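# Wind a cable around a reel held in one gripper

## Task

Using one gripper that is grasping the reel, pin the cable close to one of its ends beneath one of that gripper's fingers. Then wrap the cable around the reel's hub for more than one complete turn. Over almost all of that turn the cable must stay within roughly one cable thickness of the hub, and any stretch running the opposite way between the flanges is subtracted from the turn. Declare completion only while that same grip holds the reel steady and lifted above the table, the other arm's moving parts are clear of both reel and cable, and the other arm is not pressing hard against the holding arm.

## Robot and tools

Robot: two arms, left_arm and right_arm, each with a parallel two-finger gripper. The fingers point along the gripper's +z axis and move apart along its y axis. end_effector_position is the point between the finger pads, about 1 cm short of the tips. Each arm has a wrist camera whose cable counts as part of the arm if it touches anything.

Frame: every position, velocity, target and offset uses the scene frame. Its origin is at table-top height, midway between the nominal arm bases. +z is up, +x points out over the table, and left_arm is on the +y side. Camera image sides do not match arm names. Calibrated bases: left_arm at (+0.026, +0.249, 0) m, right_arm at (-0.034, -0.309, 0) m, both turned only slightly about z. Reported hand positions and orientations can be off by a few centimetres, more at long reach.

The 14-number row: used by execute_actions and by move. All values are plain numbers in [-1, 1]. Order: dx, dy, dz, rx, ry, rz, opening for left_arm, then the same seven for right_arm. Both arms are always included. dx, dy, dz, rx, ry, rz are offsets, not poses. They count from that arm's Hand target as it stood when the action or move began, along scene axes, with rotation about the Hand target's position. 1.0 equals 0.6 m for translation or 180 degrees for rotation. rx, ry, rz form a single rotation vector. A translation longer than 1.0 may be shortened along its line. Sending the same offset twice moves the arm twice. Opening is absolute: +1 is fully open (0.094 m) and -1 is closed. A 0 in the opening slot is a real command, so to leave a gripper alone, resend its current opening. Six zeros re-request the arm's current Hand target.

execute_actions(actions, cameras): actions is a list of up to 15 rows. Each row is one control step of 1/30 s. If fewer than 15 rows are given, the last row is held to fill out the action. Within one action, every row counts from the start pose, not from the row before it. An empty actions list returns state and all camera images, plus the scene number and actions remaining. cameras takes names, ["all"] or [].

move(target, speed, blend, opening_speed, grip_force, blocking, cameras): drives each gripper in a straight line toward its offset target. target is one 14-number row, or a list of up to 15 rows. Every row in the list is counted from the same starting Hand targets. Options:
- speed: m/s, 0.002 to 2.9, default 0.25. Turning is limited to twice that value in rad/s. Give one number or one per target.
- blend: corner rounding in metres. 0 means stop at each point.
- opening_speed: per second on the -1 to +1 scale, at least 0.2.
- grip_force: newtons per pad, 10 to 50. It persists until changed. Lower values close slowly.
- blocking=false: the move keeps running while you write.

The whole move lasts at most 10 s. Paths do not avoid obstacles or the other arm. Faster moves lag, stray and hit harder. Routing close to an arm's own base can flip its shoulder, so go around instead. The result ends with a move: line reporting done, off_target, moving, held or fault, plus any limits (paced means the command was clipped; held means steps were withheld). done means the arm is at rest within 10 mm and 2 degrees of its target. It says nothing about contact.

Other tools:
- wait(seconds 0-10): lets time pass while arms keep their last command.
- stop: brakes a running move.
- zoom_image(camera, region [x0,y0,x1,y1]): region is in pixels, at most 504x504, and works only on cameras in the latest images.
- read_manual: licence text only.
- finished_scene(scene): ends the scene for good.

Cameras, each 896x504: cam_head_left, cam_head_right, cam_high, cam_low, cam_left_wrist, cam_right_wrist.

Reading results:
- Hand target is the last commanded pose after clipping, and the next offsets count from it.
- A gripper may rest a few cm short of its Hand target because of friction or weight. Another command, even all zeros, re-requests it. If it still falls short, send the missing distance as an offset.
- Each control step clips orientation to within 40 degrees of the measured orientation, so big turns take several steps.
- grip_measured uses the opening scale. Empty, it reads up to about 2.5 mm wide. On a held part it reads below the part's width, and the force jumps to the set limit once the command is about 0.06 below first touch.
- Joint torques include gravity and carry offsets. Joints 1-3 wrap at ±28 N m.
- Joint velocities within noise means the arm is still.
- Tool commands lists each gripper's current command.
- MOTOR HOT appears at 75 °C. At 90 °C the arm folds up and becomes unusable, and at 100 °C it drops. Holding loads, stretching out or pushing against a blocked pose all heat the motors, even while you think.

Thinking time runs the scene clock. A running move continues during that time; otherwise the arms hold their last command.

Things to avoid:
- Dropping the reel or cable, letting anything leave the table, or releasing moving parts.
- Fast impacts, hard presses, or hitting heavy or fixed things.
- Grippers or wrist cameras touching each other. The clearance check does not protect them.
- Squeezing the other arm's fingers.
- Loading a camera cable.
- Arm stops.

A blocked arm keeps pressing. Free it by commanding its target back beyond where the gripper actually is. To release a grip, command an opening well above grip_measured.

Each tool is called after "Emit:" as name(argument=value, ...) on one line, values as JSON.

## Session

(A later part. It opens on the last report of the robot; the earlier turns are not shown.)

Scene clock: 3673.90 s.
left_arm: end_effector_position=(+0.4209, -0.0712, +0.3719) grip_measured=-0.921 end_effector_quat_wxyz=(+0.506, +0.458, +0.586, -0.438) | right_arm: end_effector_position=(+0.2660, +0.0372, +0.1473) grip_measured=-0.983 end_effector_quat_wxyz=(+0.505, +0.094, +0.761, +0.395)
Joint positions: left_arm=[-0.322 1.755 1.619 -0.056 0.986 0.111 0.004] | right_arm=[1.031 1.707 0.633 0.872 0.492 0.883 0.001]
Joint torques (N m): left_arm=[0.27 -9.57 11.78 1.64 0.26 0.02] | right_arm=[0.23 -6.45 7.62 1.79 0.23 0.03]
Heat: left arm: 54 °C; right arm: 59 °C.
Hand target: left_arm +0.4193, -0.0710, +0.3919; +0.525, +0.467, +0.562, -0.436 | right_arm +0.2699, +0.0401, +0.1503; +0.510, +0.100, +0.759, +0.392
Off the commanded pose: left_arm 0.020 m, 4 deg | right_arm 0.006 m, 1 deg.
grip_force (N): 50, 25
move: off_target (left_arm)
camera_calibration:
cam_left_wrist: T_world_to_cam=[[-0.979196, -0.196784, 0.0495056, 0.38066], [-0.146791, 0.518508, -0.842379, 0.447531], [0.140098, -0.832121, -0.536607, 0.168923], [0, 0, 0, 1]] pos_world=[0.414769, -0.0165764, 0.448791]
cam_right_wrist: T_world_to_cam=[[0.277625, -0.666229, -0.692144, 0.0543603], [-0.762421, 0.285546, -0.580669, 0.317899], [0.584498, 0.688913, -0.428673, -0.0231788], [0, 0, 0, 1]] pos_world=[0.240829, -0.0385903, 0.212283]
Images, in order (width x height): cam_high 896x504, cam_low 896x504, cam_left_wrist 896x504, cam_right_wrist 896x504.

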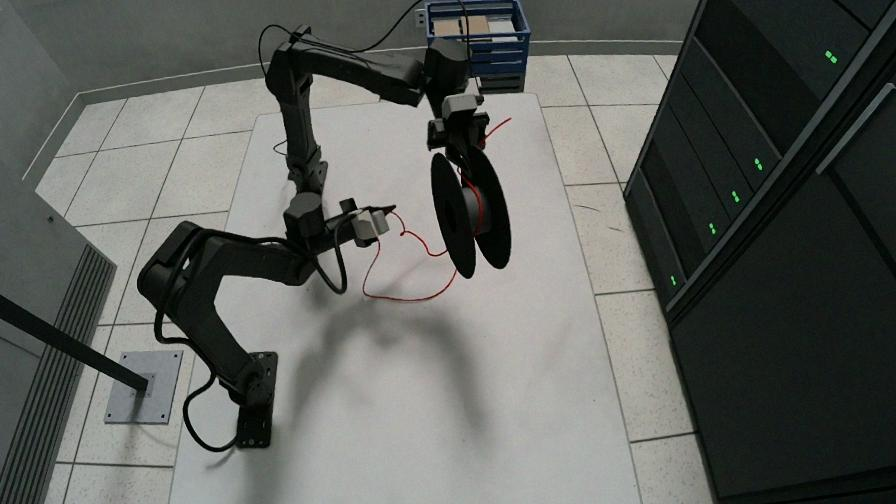

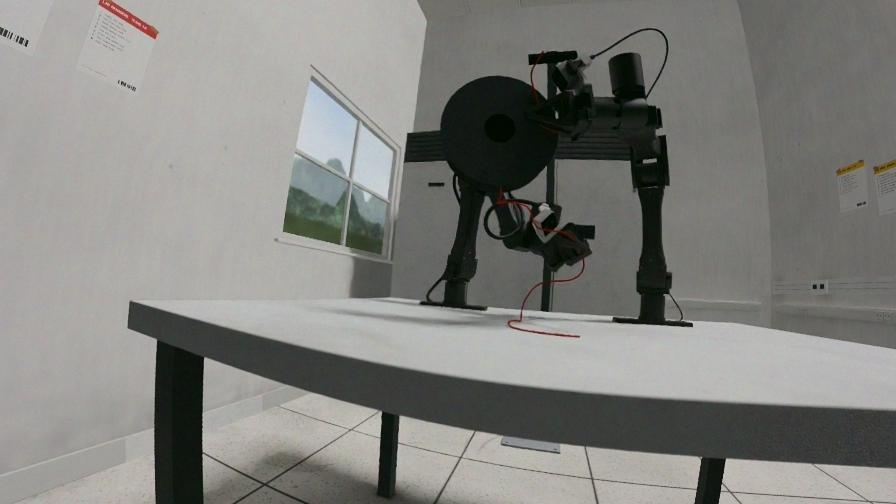

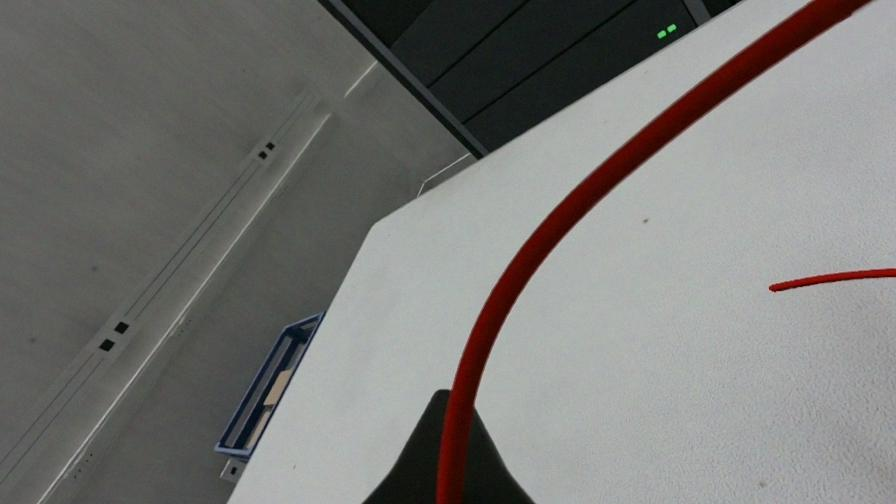

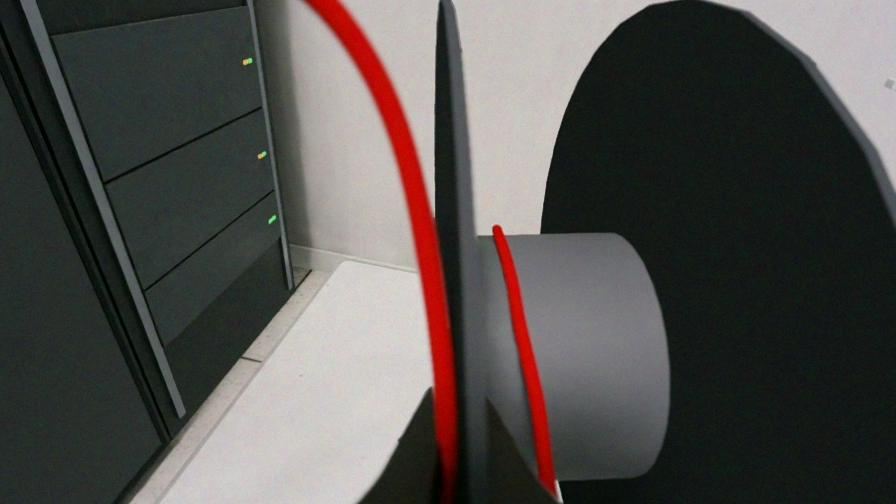

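Emit:
move(target=[0,0,0,0,0,0,-1,0.0918,0.0832,0.0712,0,0,0,-1], speed=0.15, cameras=["cam_left_wrist","cam_right_wrist","cam_high","cam_low"])

Scene clock: 3702.73 s.
left_arm: end_effector_position=(+0.4209, -0.0712, +0.3719) grip_measured=-0.921 end_effector_quat_wxyz=(+0.506, +0.458, +0.586, -0.438) | right_arm: end_effector_position=(+0.3198, +0.0867, +0.1882) grip_measured=-0.983 end_effector_quat_wxyz=(+0.505, +0.100, +0.762, +0.394)
Joint positions: left_arm=[-0.322 1.755 1.619 -0.056 0.986 0.111 0.004] | right_arm=[0.976 1.825 1 0.624 0.446 0.882 0.001]
Joint torques (N m): left_arm=[0.36 -9.59 11.86 1.64 0.24 0.01] | right_arm=[-0.24 -8.34 8.8 1.81 0.09 -0.09]
Heat: left arm: 54 °C; right arm: 57 °C.
Hand target: left_arm +0.4193, -0.0710, +0.3919; +0.525, +0.467, +0.562, -0.436 | right_arm +0.3250, +0.0900, +0.1928; +0.510, +0.100, +0.759, +0.392
Off the commanded pose: left_arm 0.020 m, 4 deg | right_arm 0.008 m, 1 deg.
grip_force (N): 50, 25
move: off_target (left_arm)
camera_calibration:
cam_left_wrist: T_world_to_cam=[[-0.979196, -0.196784, 0.0495056, 0.38066], [-0.146791, 0.518508, -0.842379, 0.447531], [0.140098, -0.832121, -0.536607, 0.168923], [0, 0, 0, 1]] pos_world=[0.414769, -0.0165764, 0.448791]
cam_right_wrist: T_world_to_cam=[[0.266078, -0.665927, -0.696953, 0.105287], [-0.763308, 0.296, -0.574234, 0.366704], [0.588696, 0.684781, -0.429549, -0.0720782], [0, 0, 0, 1]] pos_world=[0.294326, 0.0109268, 0.252993]
Images, in order (width x height): cam_high 896x504, cam_low 896x504, cam_left_wrist 896x504, cam_right_wrist 896x504.

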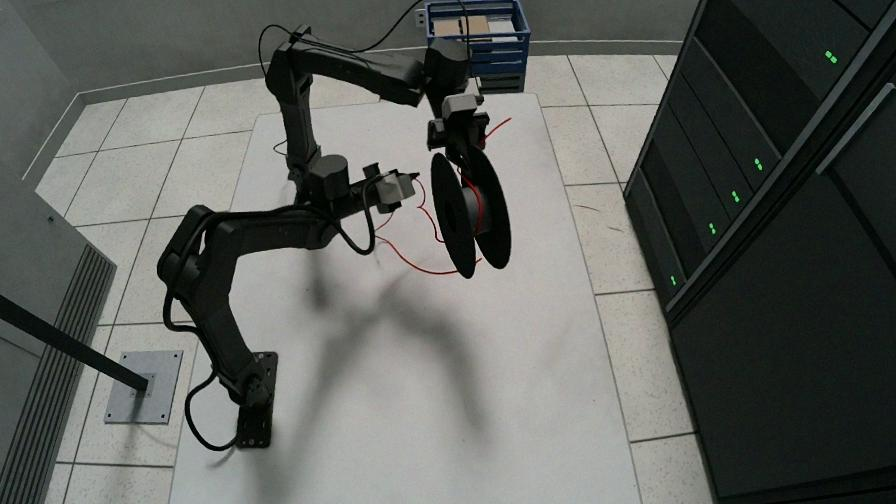

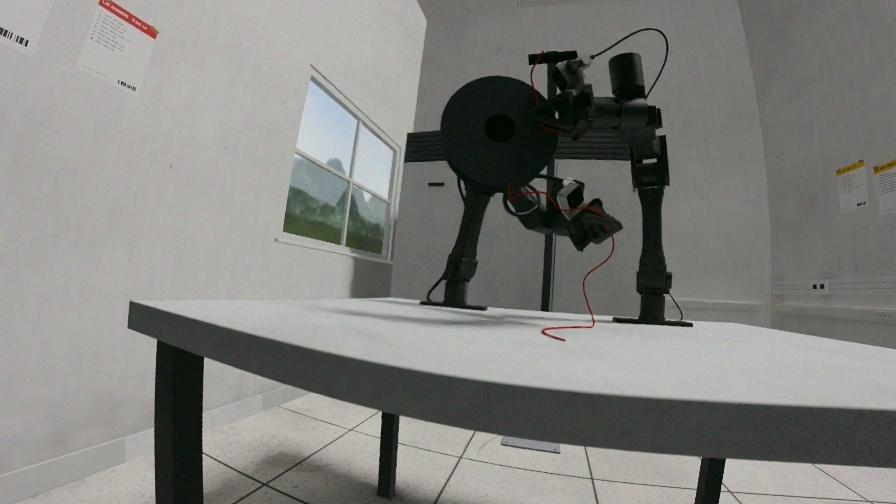

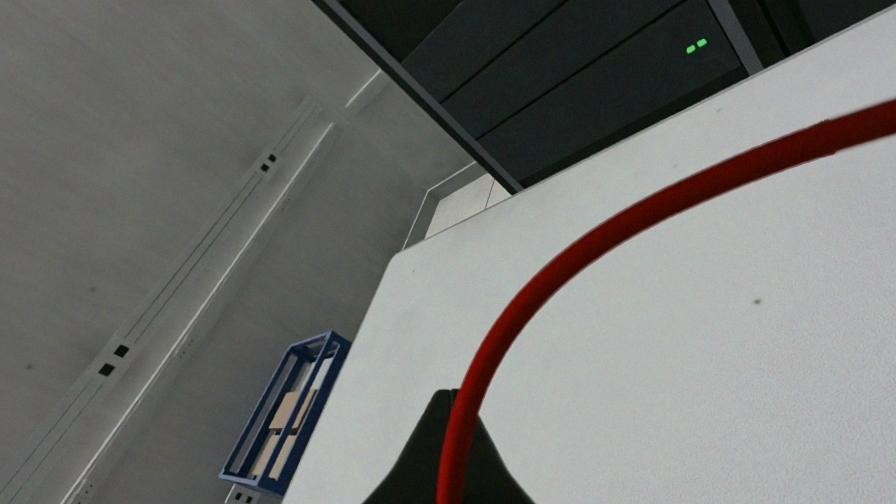

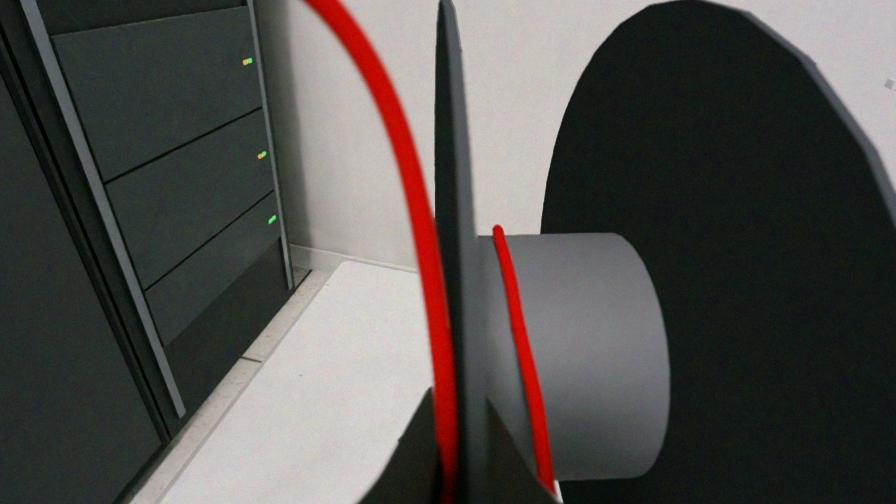

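Emit:
zoom_image(camera="cam_high", region=[330, 120, 560, 350])

Emit:
zoom_image(camera="cam_low", region=[420, 60, 640, 340])

Scaled by 2.191 from the camera's 896x504 image, which has a finer 1280x720 frame.

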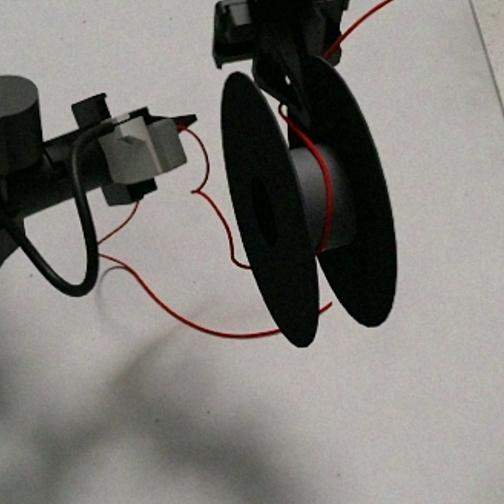

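Scaled by 1.800 from the camera's 896x504 image, which has a finer 1280x720 frame.

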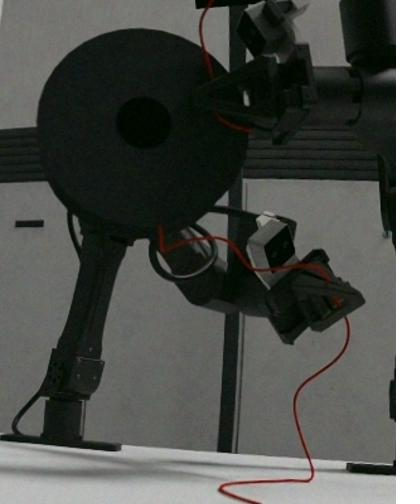

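Emit:
move(target=[0,0,0,0,0,0,-1,-0.01,0.0483,-0.0997,0,0,0,-1], speed=0.15, cameras=["cam_left_wrist","cam_right_wrist","cam_high","cam_low"])

Scene clock: 3719.73 s.
left_arm: end_effector_position=(+0.4209, -0.0712, +0.3719) grip_measured=-0.921 end_effector_quat_wxyz=(+0.505, +0.458, +0.585, -0.438) | right_arm: end_effector_position=(+0.3155, +0.1141, +0.1260) grip_measured=-0.983 end_effector_quat_wxyz=(+0.503, +0.094, +0.767, +0.388)
Joint positions: left_arm=[-0.322 1.755 1.619 -0.056 0.986 0.111 0.004] | right_arm=[1.022 2.039 1.017 0.801 0.487 0.884 0.001]
Joint torques (N m): left_arm=[0.36 -9.73 11.82 1.6 0.14 -0.02] | right_arm=[0.34 -9.74 8.13 1.98 0.2 0.01]
Heat: left arm: 54 °C; right arm: 57 °C.
Hand target: left_arm +0.4192, -0.0712, +0.3919; +0.525, +0.467, +0.562, -0.436 | right_arm +0.3191, +0.1190, +0.1330; +0.510, +0.100, +0.759, +0.392
Off the commanded pose: left_arm 0.020 m, 4 deg | right_arm 0.009 m, 1 deg.
grip_force (N): 50, 25
move: off_target (left_arm)
camera_calibration:
cam_left_wrist: T_world_to_cam=[[-0.979269, -0.196422, 0.0495061, 0.380598], [-0.146596, 0.518542, -0.842392, 0.447442], [0.139793, -0.832186, -0.536586, 0.169052], [0, 0, 0, 1]] pos_world=[0.414668, -0.0165765, 0.448791]
cam_right_wrist: T_world_to_cam=[[0.267204, -0.678089, -0.684688, 0.0808781], [-0.767683, 0.279679, -0.576578, 0.323059], [0.582464, 0.679687, -0.445826, -0.110327], [0, 0, 0, 1]] pos_world=[0.290658, 0.0394776, 0.192458]
Images, in order (width x height): cam_high 896x504, cam_low 896x504, cam_left_wrist 896x504, cam_right_wrist 896x504.

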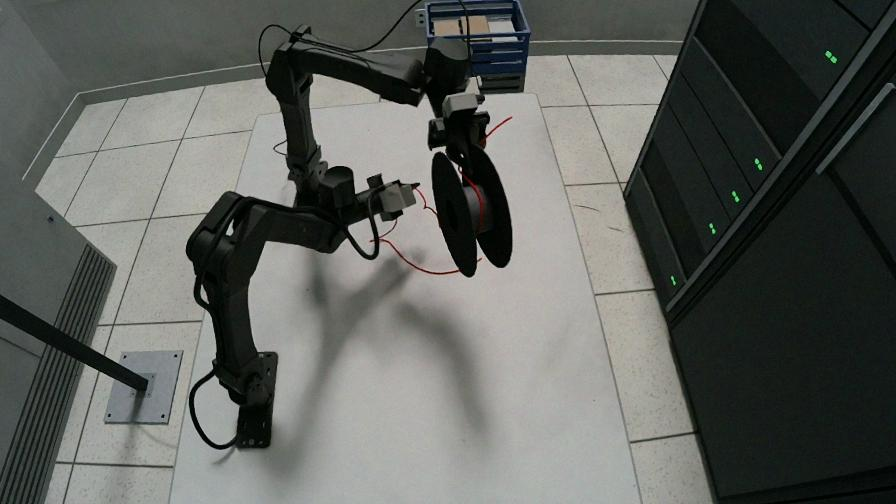

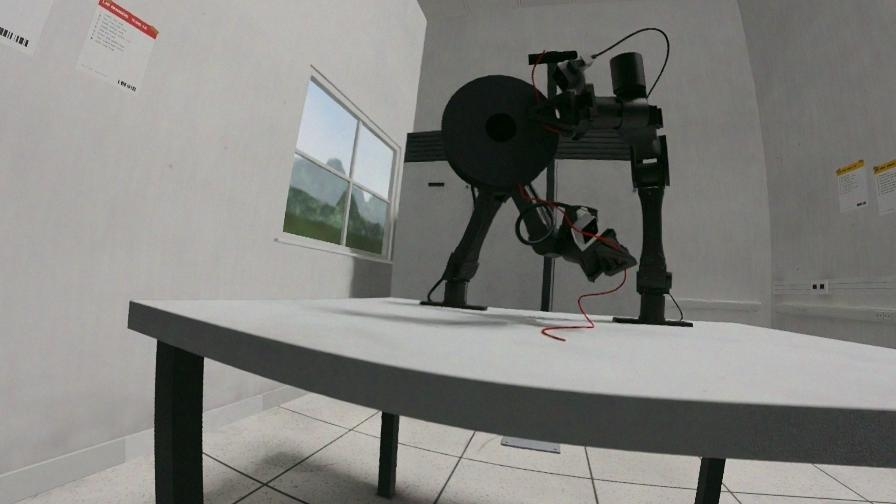

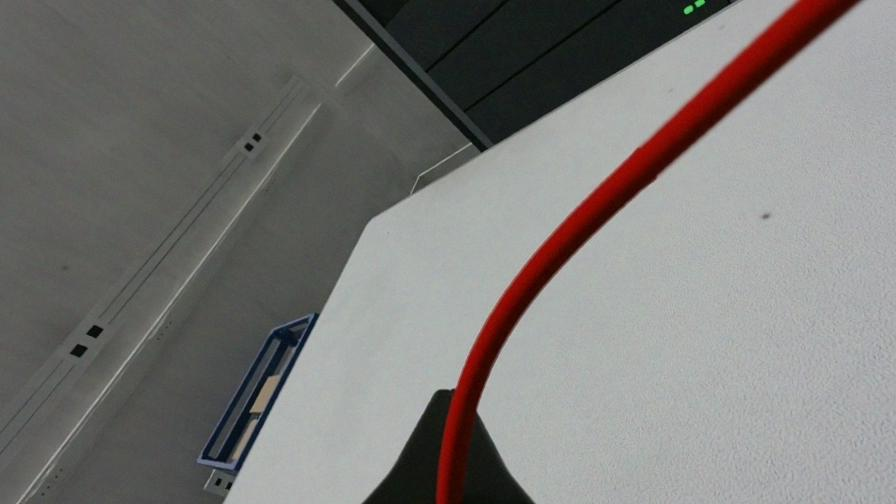

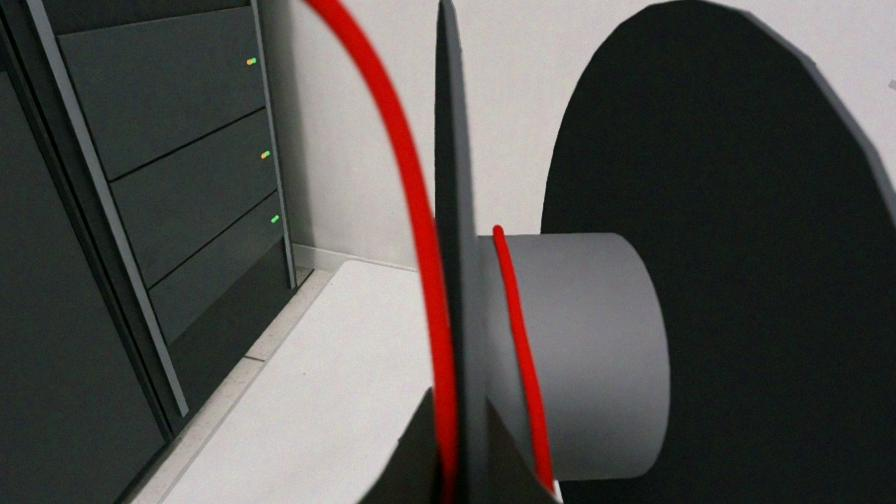

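Emit:
zoom_image(camera="cam_high", region=[330, 120, 560, 350])

Emit:
zoom_image(camera="cam_low", region=[420, 60, 660, 360])

Scaled by 2.191 from the camera's 896x504 image, which has a finer 1280x720 frame.

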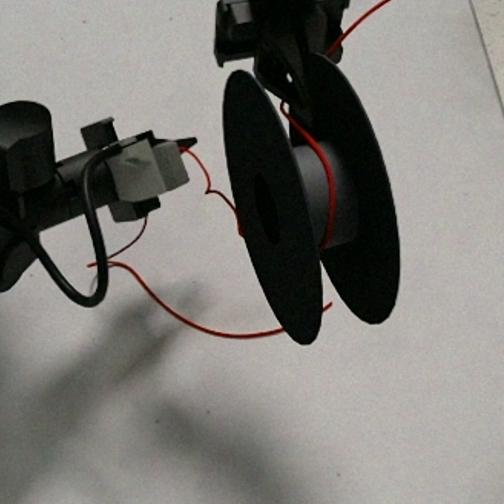

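Scaled by 1.680 from the camera's 896x504 image, which has a finer 1280x720 frame.

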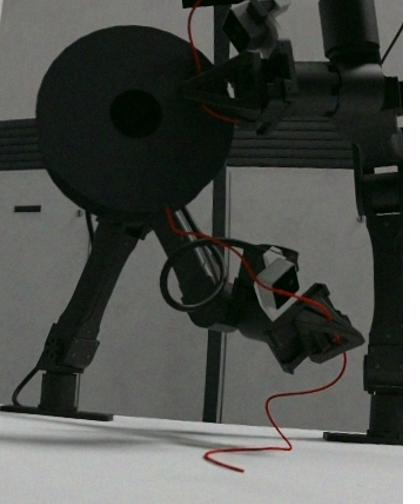

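Emit:
move(target=[0,0,0,0,0,0,-1,-0.015,0.0667,-0.02,0,0,0,-1], speed=0.12, cameras=["cam_left_wrist","cam_right_wrist","cam_high","cam_low"])

Scene clock: 3732.53 s.
left_arm: end_effector_position=(+0.4202, -0.0713, +0.3713) grip_measured=-0.921 end_effector_quat_wxyz=(+0.503, +0.458, +0.586, -0.439) | right_arm: end_effector_position=(+0.3124, +0.1505, +0.1254) grip_measured=-0.983 end_effector_quat_wxyz=(+0.513, +0.105, +0.755, +0.394)
Joint positions: left_arm=[-0.322 1.755 1.619 -0.06 0.989 0.111 0.004] | right_arm=[1.081 2.148 1.159 0.795 0.566 0.898 0.001]
Joint torques (N m): left_arm=[0.32 -9.81 11.79 1.7 0.18 0] | right_arm=[1.01 -9.98 8.16 1.69 0.07 0.03]
Heat: left arm: 54 °C; right arm: 57 °C.
Hand target: left_arm +0.4192, -0.0712, +0.3919; +0.525, +0.467, +0.562, -0.436 | right_arm +0.3101, +0.1590, +0.1211; +0.510, +0.100, +0.759, +0.392
Off the commanded pose: left_arm 0.021 m, 4 deg | right_arm 0.010 m, 1 deg.
grip_force (N): 50, 25
move: off_target (left_arm)
camera_calibration:
cam_left_wrist: T_world_to_cam=[[-0.979636, -0.193552, 0.0533908, 0.378865], [-0.14855, 0.5198, -0.841273, 0.447286], [0.135078, -0.832073, -0.537967, 0.17125], [0, 0, 0, 1]] pos_world=[0.414462, -0.0166768, 0.448188]
cam_right_wrist: T_world_to_cam=[[0.267469, -0.664131, -0.698133, 0.105409], [-0.749382, 0.312077, -0.583981, 0.300476], [0.605711, 0.679366, -0.414217, -0.144712], [0, 0, 0, 1]] pos_world=[0.284632, 0.0745463, 0.189119]
Images, in order (width x height): cam_high 896x504, cam_low 896x504, cam_left_wrist 896x504, cam_right_wrist 896x504.

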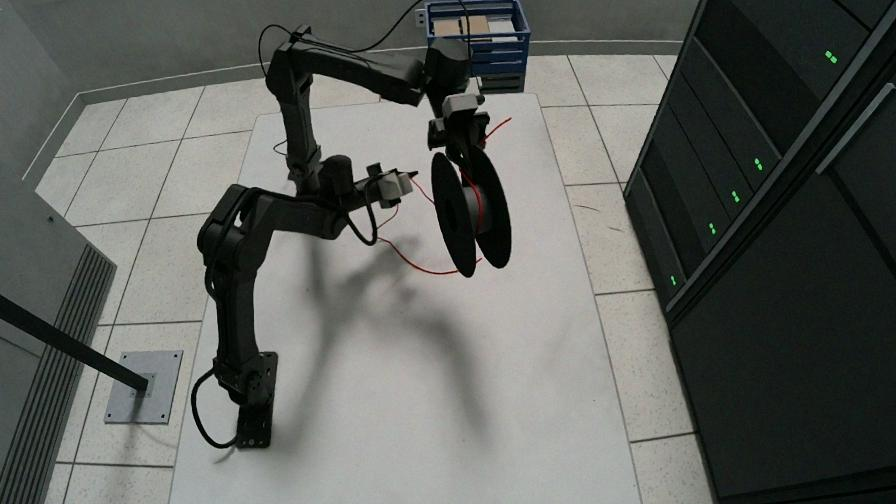

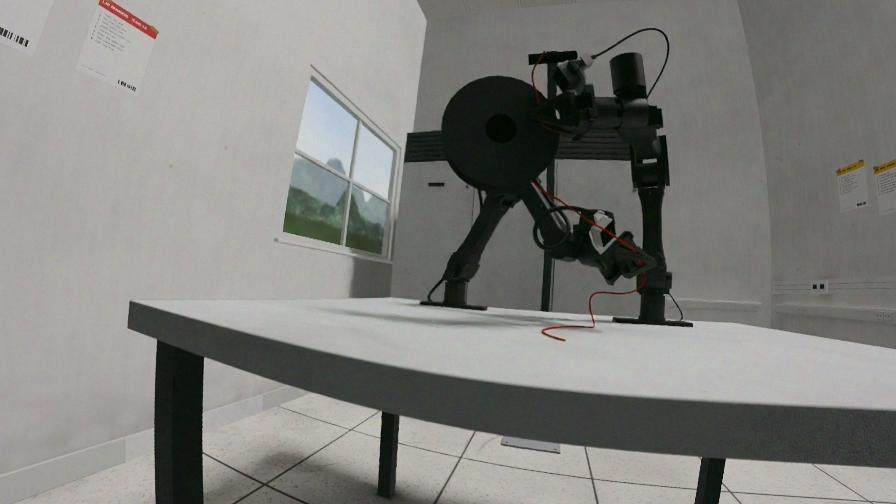

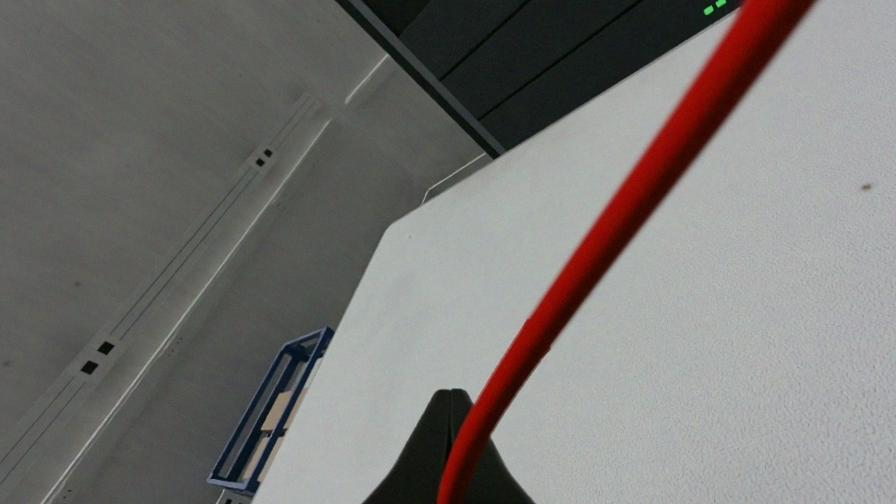

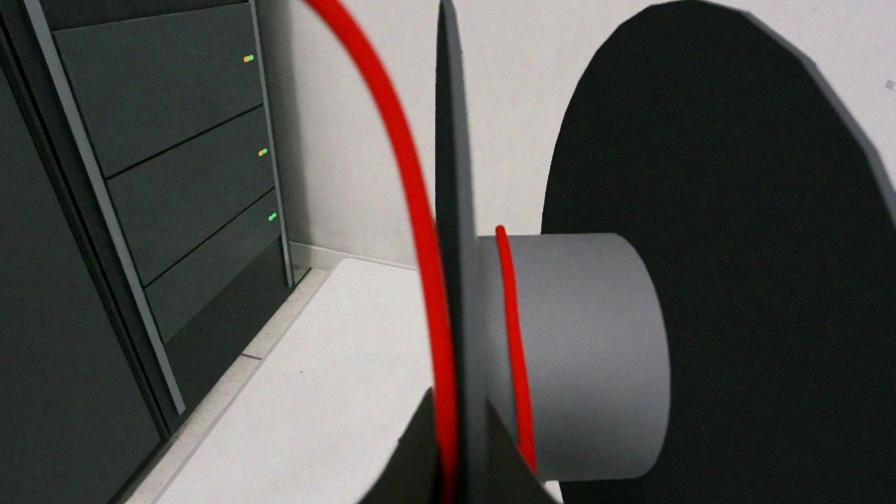

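Emit:
move(target=[0,0,0,0,0,0,-1,-0.1385,-0.1483,0.2248,0,0,0,-1], speed=0.15, cameras=["cam_left_wrist","cam_right_wrist","cam_high","cam_low"])

Scene clock: 3794.23 s.
left_arm: end_effector_position=(+0.4204, -0.0713, +0.3721) grip_measured=-0.921 end_effector_quat_wxyz=(+0.505, +0.459, +0.584, -0.439) | right_arm: end_effector_position=(+0.2281, +0.0763, +0.2564) grip_measured=-0.983 end_effector_quat_wxyz=(+0.506, +0.094, +0.759, +0.398)
Joint positions: left_arm=[-0.322 1.755 1.619 -0.055 0.989 0.111 0.004] | right_arm=[1.198 1.515 0.952 0.347 0.655 0.923 0.001]
Joint torques (N m): left_arm=[0.21 -9.65 11.93 1.64 0.2 0.05] | right_arm=[0.34 -8.4 6.24 1.72 0.26 0.06]
Heat: left arm: 54 °C; right arm: 57 °C.
Hand target: left_arm +0.4192, -0.0712, +0.3919; +0.525, +0.467, +0.562, -0.436 | right_arm +0.2270, +0.0700, +0.2560; +0.510, +0.100, +0.759, +0.392
Off the commanded pose: left_arm 0.020 m, 4 deg | right_arm 0.006 m, 1 deg.
grip_force (N): 50, 25
move: off_target (left_arm)
camera_calibration:
cam_left_wrist: T_world_to_cam=[[-0.979864, -0.193504, 0.0492134, 0.380624], [-0.144674, 0.518225, -0.842919, 0.446904], [0.137604, -0.833066, -0.535785, 0.169695], [0, 0, 0, 1]] pos_world=[0.414265, -0.0165777, 0.448892]
cam_right_wrist: T_world_to_cam=[[0.281436, -0.661248, -0.695373, 0.166045], [-0.760498, 0.28822, -0.58187, 0.34078], [0.585181, 0.692589, -0.421762, 0.0165974], [0, 0, 0, 1]] pos_world=[0.202719, 0.0000821405, 0.320753]
Images, in order (width x height): cam_high 896x504, cam_low 896x504, cam_left_wrist 896x504, cam_right_wrist 896x504.

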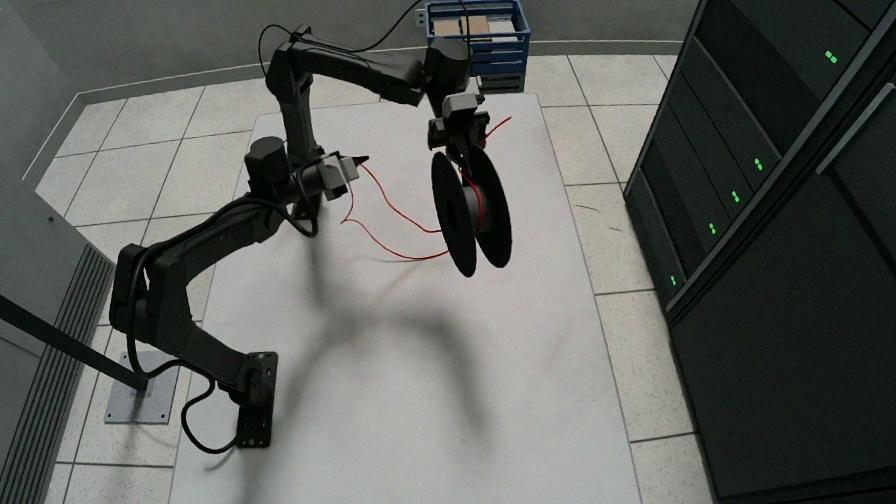

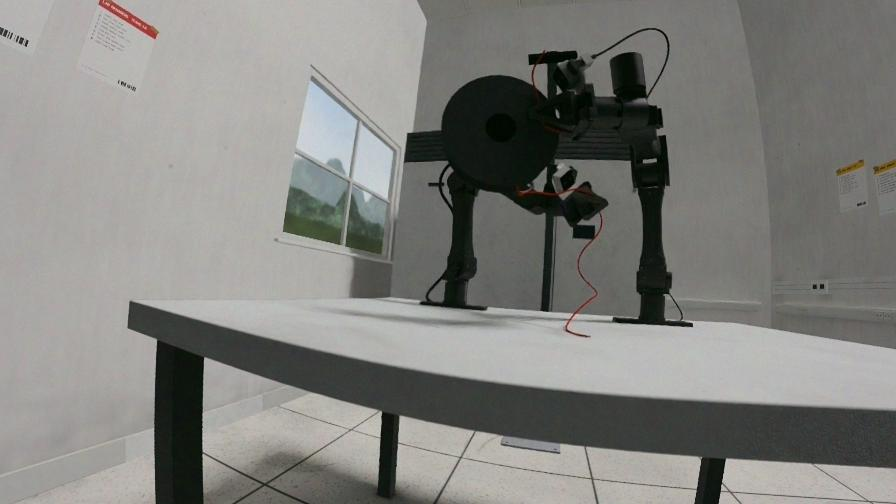

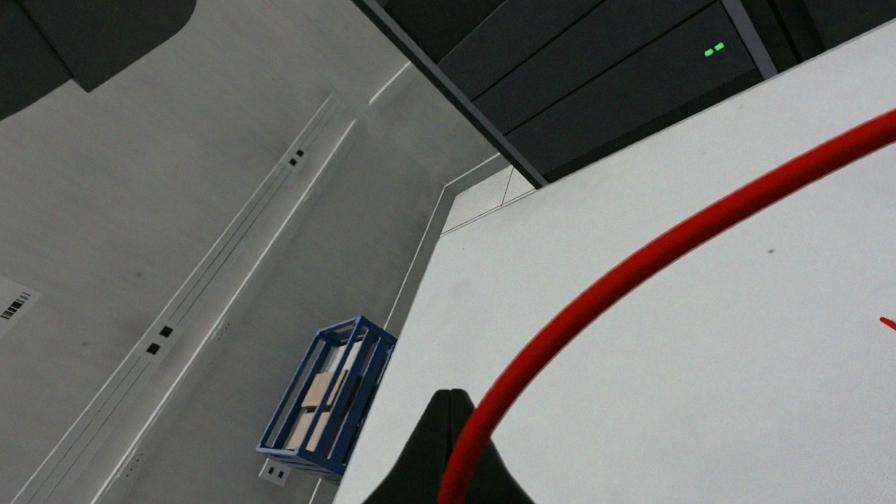

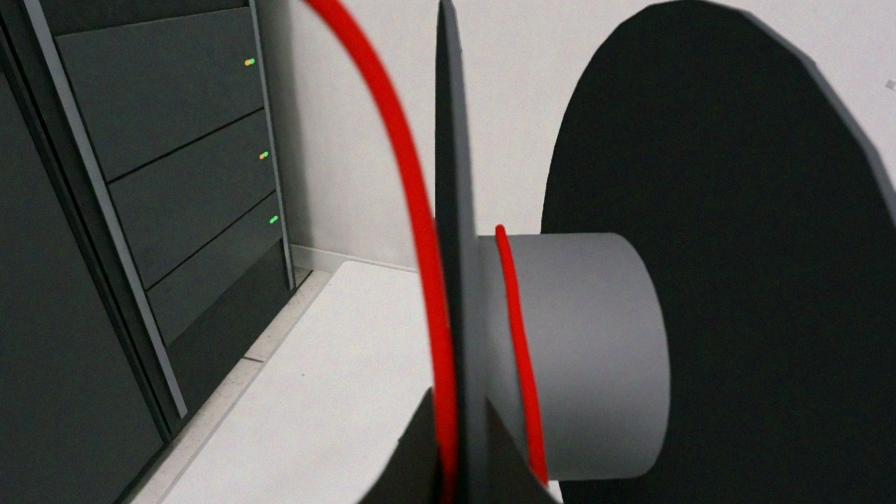

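Emit:
move(target=[[0,0,0,0,0,0,-1,0,0,0,0,0,0,-0.8],[0,0,0,0,0,0,-1,0.1233,-0.1108,-0.015,0,0,0,-0.8]], speed=0.12, cameras=["cam_left_wrist","cam_right_wrist","cam_high","cam_low"])

Scene clock: 3939.20 s.
left_arm: end_effector_position=(+0.4204, -0.0713, +0.3722) grip_measured=-0.921 end_effector_quat_wxyz=(+0.505, +0.459, +0.584, -0.439) | right_arm: end_effector_position=(+0.3031, +0.0086, +0.2395) grip_measured=-0.802 end_effector_quat_wxyz=(+0.502, +0.100, +0.766, +0.389)
Joint positions: left_arm=[-0.322 1.755 1.619 -0.055 0.989 0.111 0.004] | right_arm=[0.877 1.455 0.842 0.405 0.35 0.862 0.009]
Joint torques (N m): left_arm=[0.21 -9.54 11.84 1.63 0.18 0.01] | right_arm=[-0.06 -8.87 6.16 2.06 0.07 -0.1]
Heat: left arm: 54 °C; right arm: 55 °C.
Hand target: left_arm +0.4192, -0.0712, +0.3919; +0.525, +0.467, +0.562, -0.436 | right_arm +0.3009, +0.0036, +0.2471; +0.510, +0.100, +0.759, +0.392
Off the commanded pose: left_arm 0.020 m, 3 deg | right_arm 0.009 m, 1 deg.
grip_force (N): 50, 25
move: off_target (left_arm)
camera_calibration:
cam_left_wrist: T_world_to_cam=[[-0.979892, -0.193435, 0.0489297, 0.380759], [-0.144376, 0.518127, -0.84303, 0.446914], [0.13772, -0.833143, -0.535636, 0.169632], [0, 0, 0, 1]] pos_world=[0.414265, -0.0165778, 0.448992]
cam_right_wrist: T_world_to_cam=[[0.258101, -0.673528, -0.692635, 0.0948238], [-0.768685, 0.291125, -0.569534, 0.407036], [0.58524, 0.679416, -0.442592, 0.0175154], [0, 0, 0, 1]] pos_world=[0.278158, -0.066532, 0.305251]
Images, in order (width x height): cam_high 896x504, cam_low 896x504, cam_left_wrist 896x504, cam_right_wrist 896x504.

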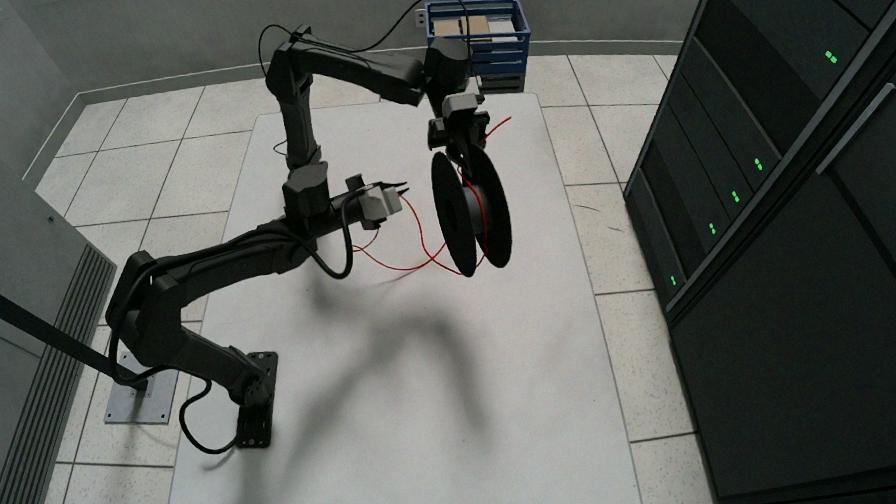

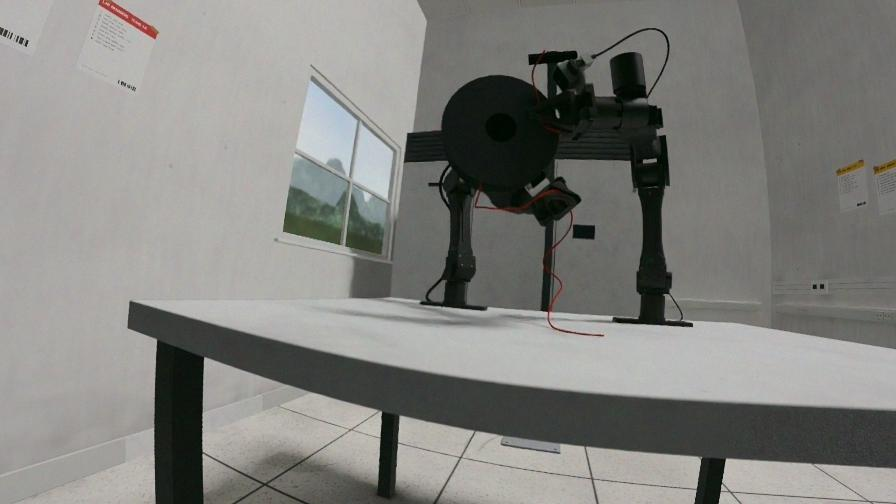

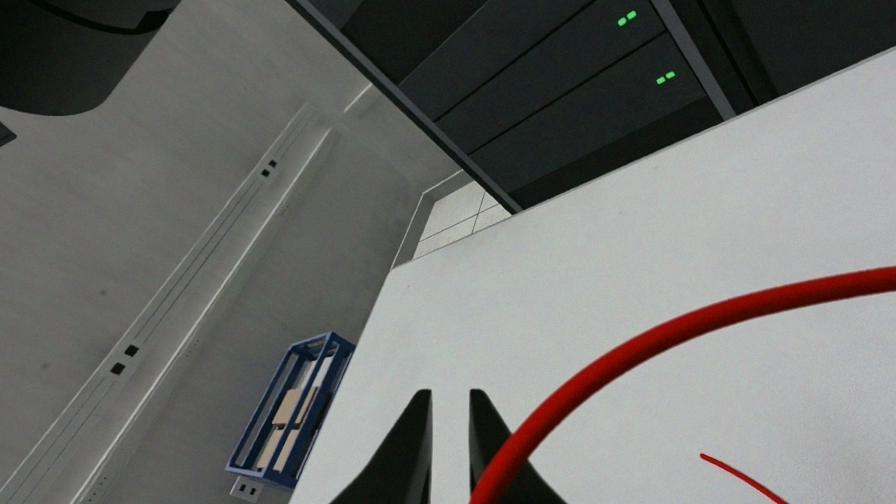

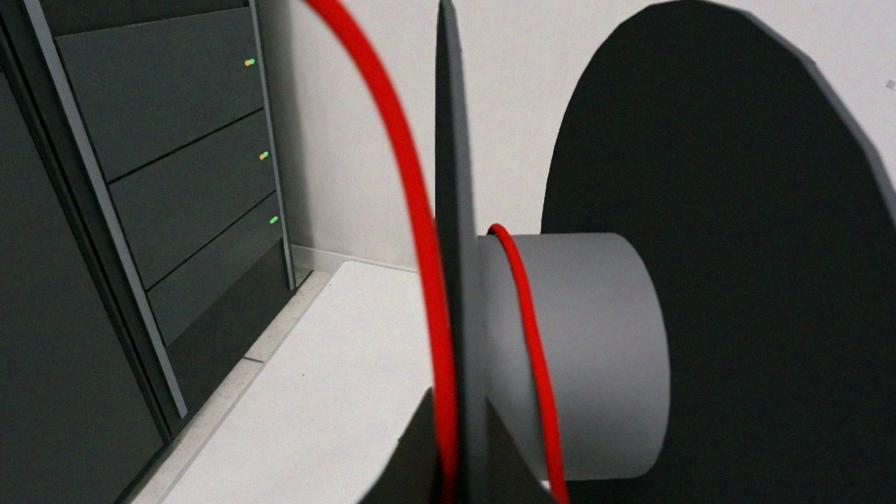

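Emit:
move(target=[[0,0,0,0,0,0,-1,0,0,0,0,0,0,0.4],[0,0,0,0,0,0,-1,-0.15,-0.09,0.02,0,0,0,0.4]], speed=0.15, grip_force=[50, 50], cameras=["cam_left_wrist","cam_right_wrist","cam_high","cam_low"])

Scene clock: 3957.67 s.
left_arm: end_effector_position=(+0.4204, -0.0713, +0.3722) grip_measured=-0.921 end_effector_quat_wxyz=(+0.505, +0.459, +0.584, -0.439) | right_arm: end_effector_position=(+0.2119, -0.0455, +0.2631) grip_measured=+0.398 end_effector_quat_wxyz=(+0.507, +0.095, +0.758, +0.399)
Joint positions: left_arm=[-0.322 1.755 1.619 -0.055 0.989 0.111 0.004] | right_arm=[1.056 0.995 0.622 0.18 0.516 0.887 0.066]
Joint torques (N m): left_arm=[0.2 -9.84 11.78 1.6 0.21 0.01] | right_arm=[0.5 -3.52 6.28 1.84 0.28 0.06]
Heat: left arm: 54 °C; right arm: 54 °C.
Hand target: left_arm +0.4192, -0.0712, +0.3919; +0.525, +0.467, +0.562, -0.436 | right_arm +0.2110, -0.0505, +0.2589; +0.510, +0.100, +0.759, +0.391
Off the commanded pose: left_arm 0.020 m, 3 deg | right_arm 0.006 m, 1 deg.
move: off_target (left_arm)
camera_calibration:
cam_left_wrist: T_world_to_cam=[[-0.979892, -0.193435, 0.0489297, 0.380759], [-0.144376, 0.518127, -0.84303, 0.446914], [0.13772, -0.833143, -0.535636, 0.169632], [0, 0, 0, 1]] pos_world=[0.414265, -0.0165778, 0.448992]
cam_right_wrist: T_world_to_cam=[[0.282663, -0.659961, -0.696098, 0.09473], [-0.758667, 0.290248, -0.58325, 0.367566], [0.586963, 0.69297, -0.418648, 0.112062], [0, 0, 0, 1]] pos_world=[0.186307, -0.121823, 0.327239]
Images, in order (width x height): cam_high 896x504, cam_low 896x504, cam_left_wrist 896x504, cam_right_wrist 896x504.

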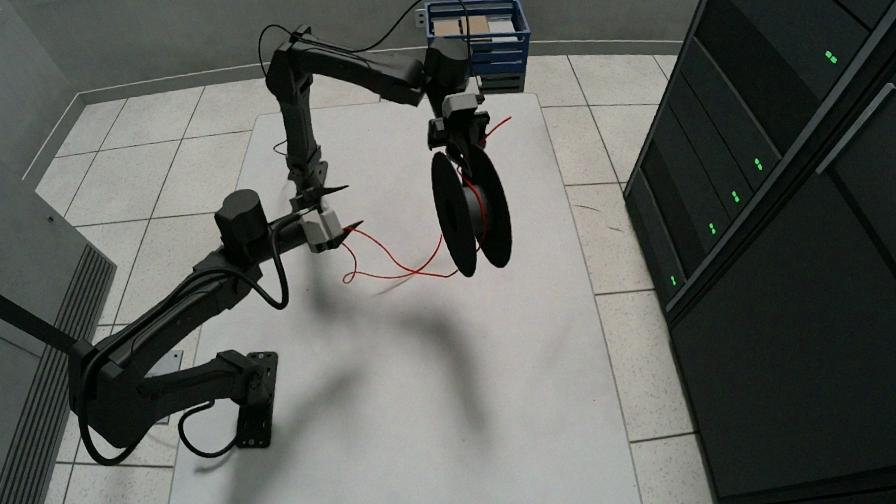

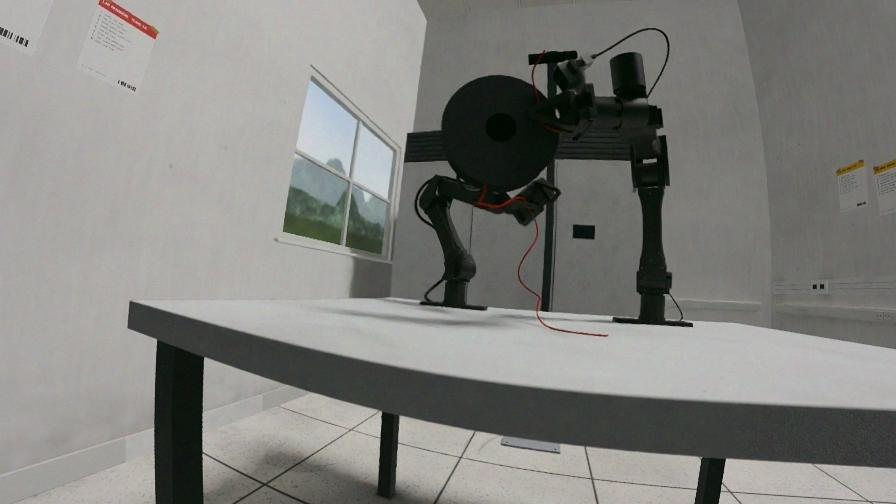

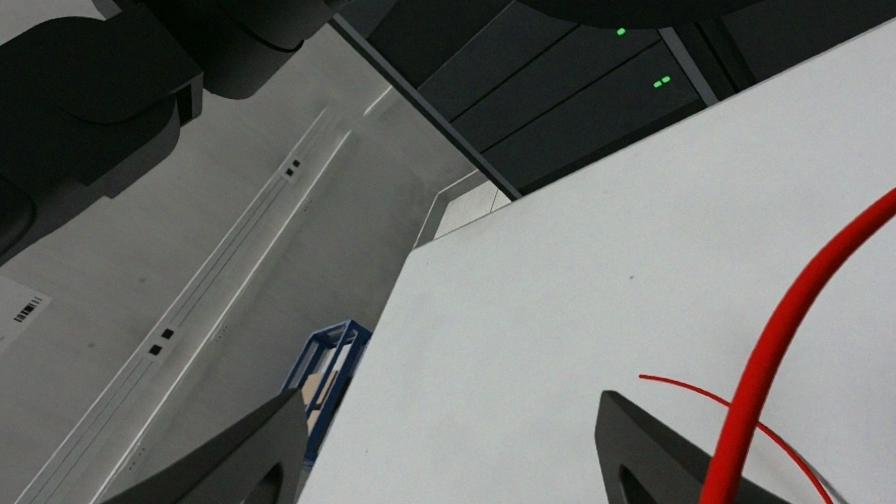

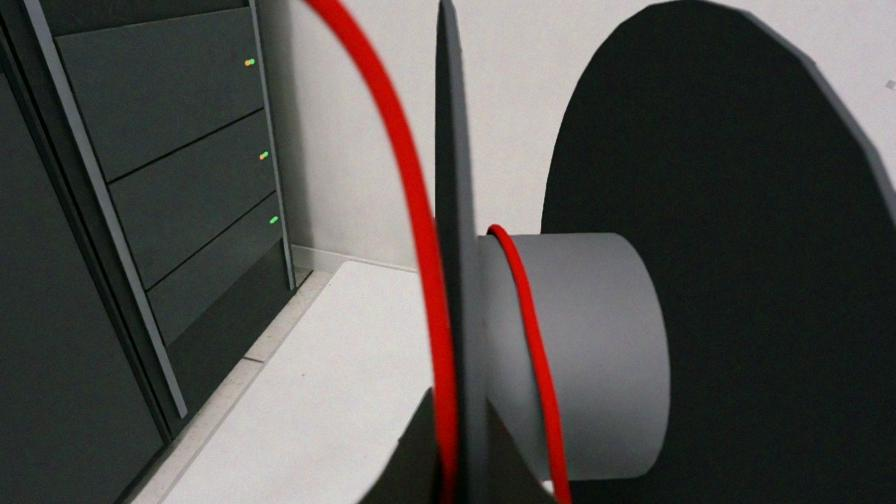

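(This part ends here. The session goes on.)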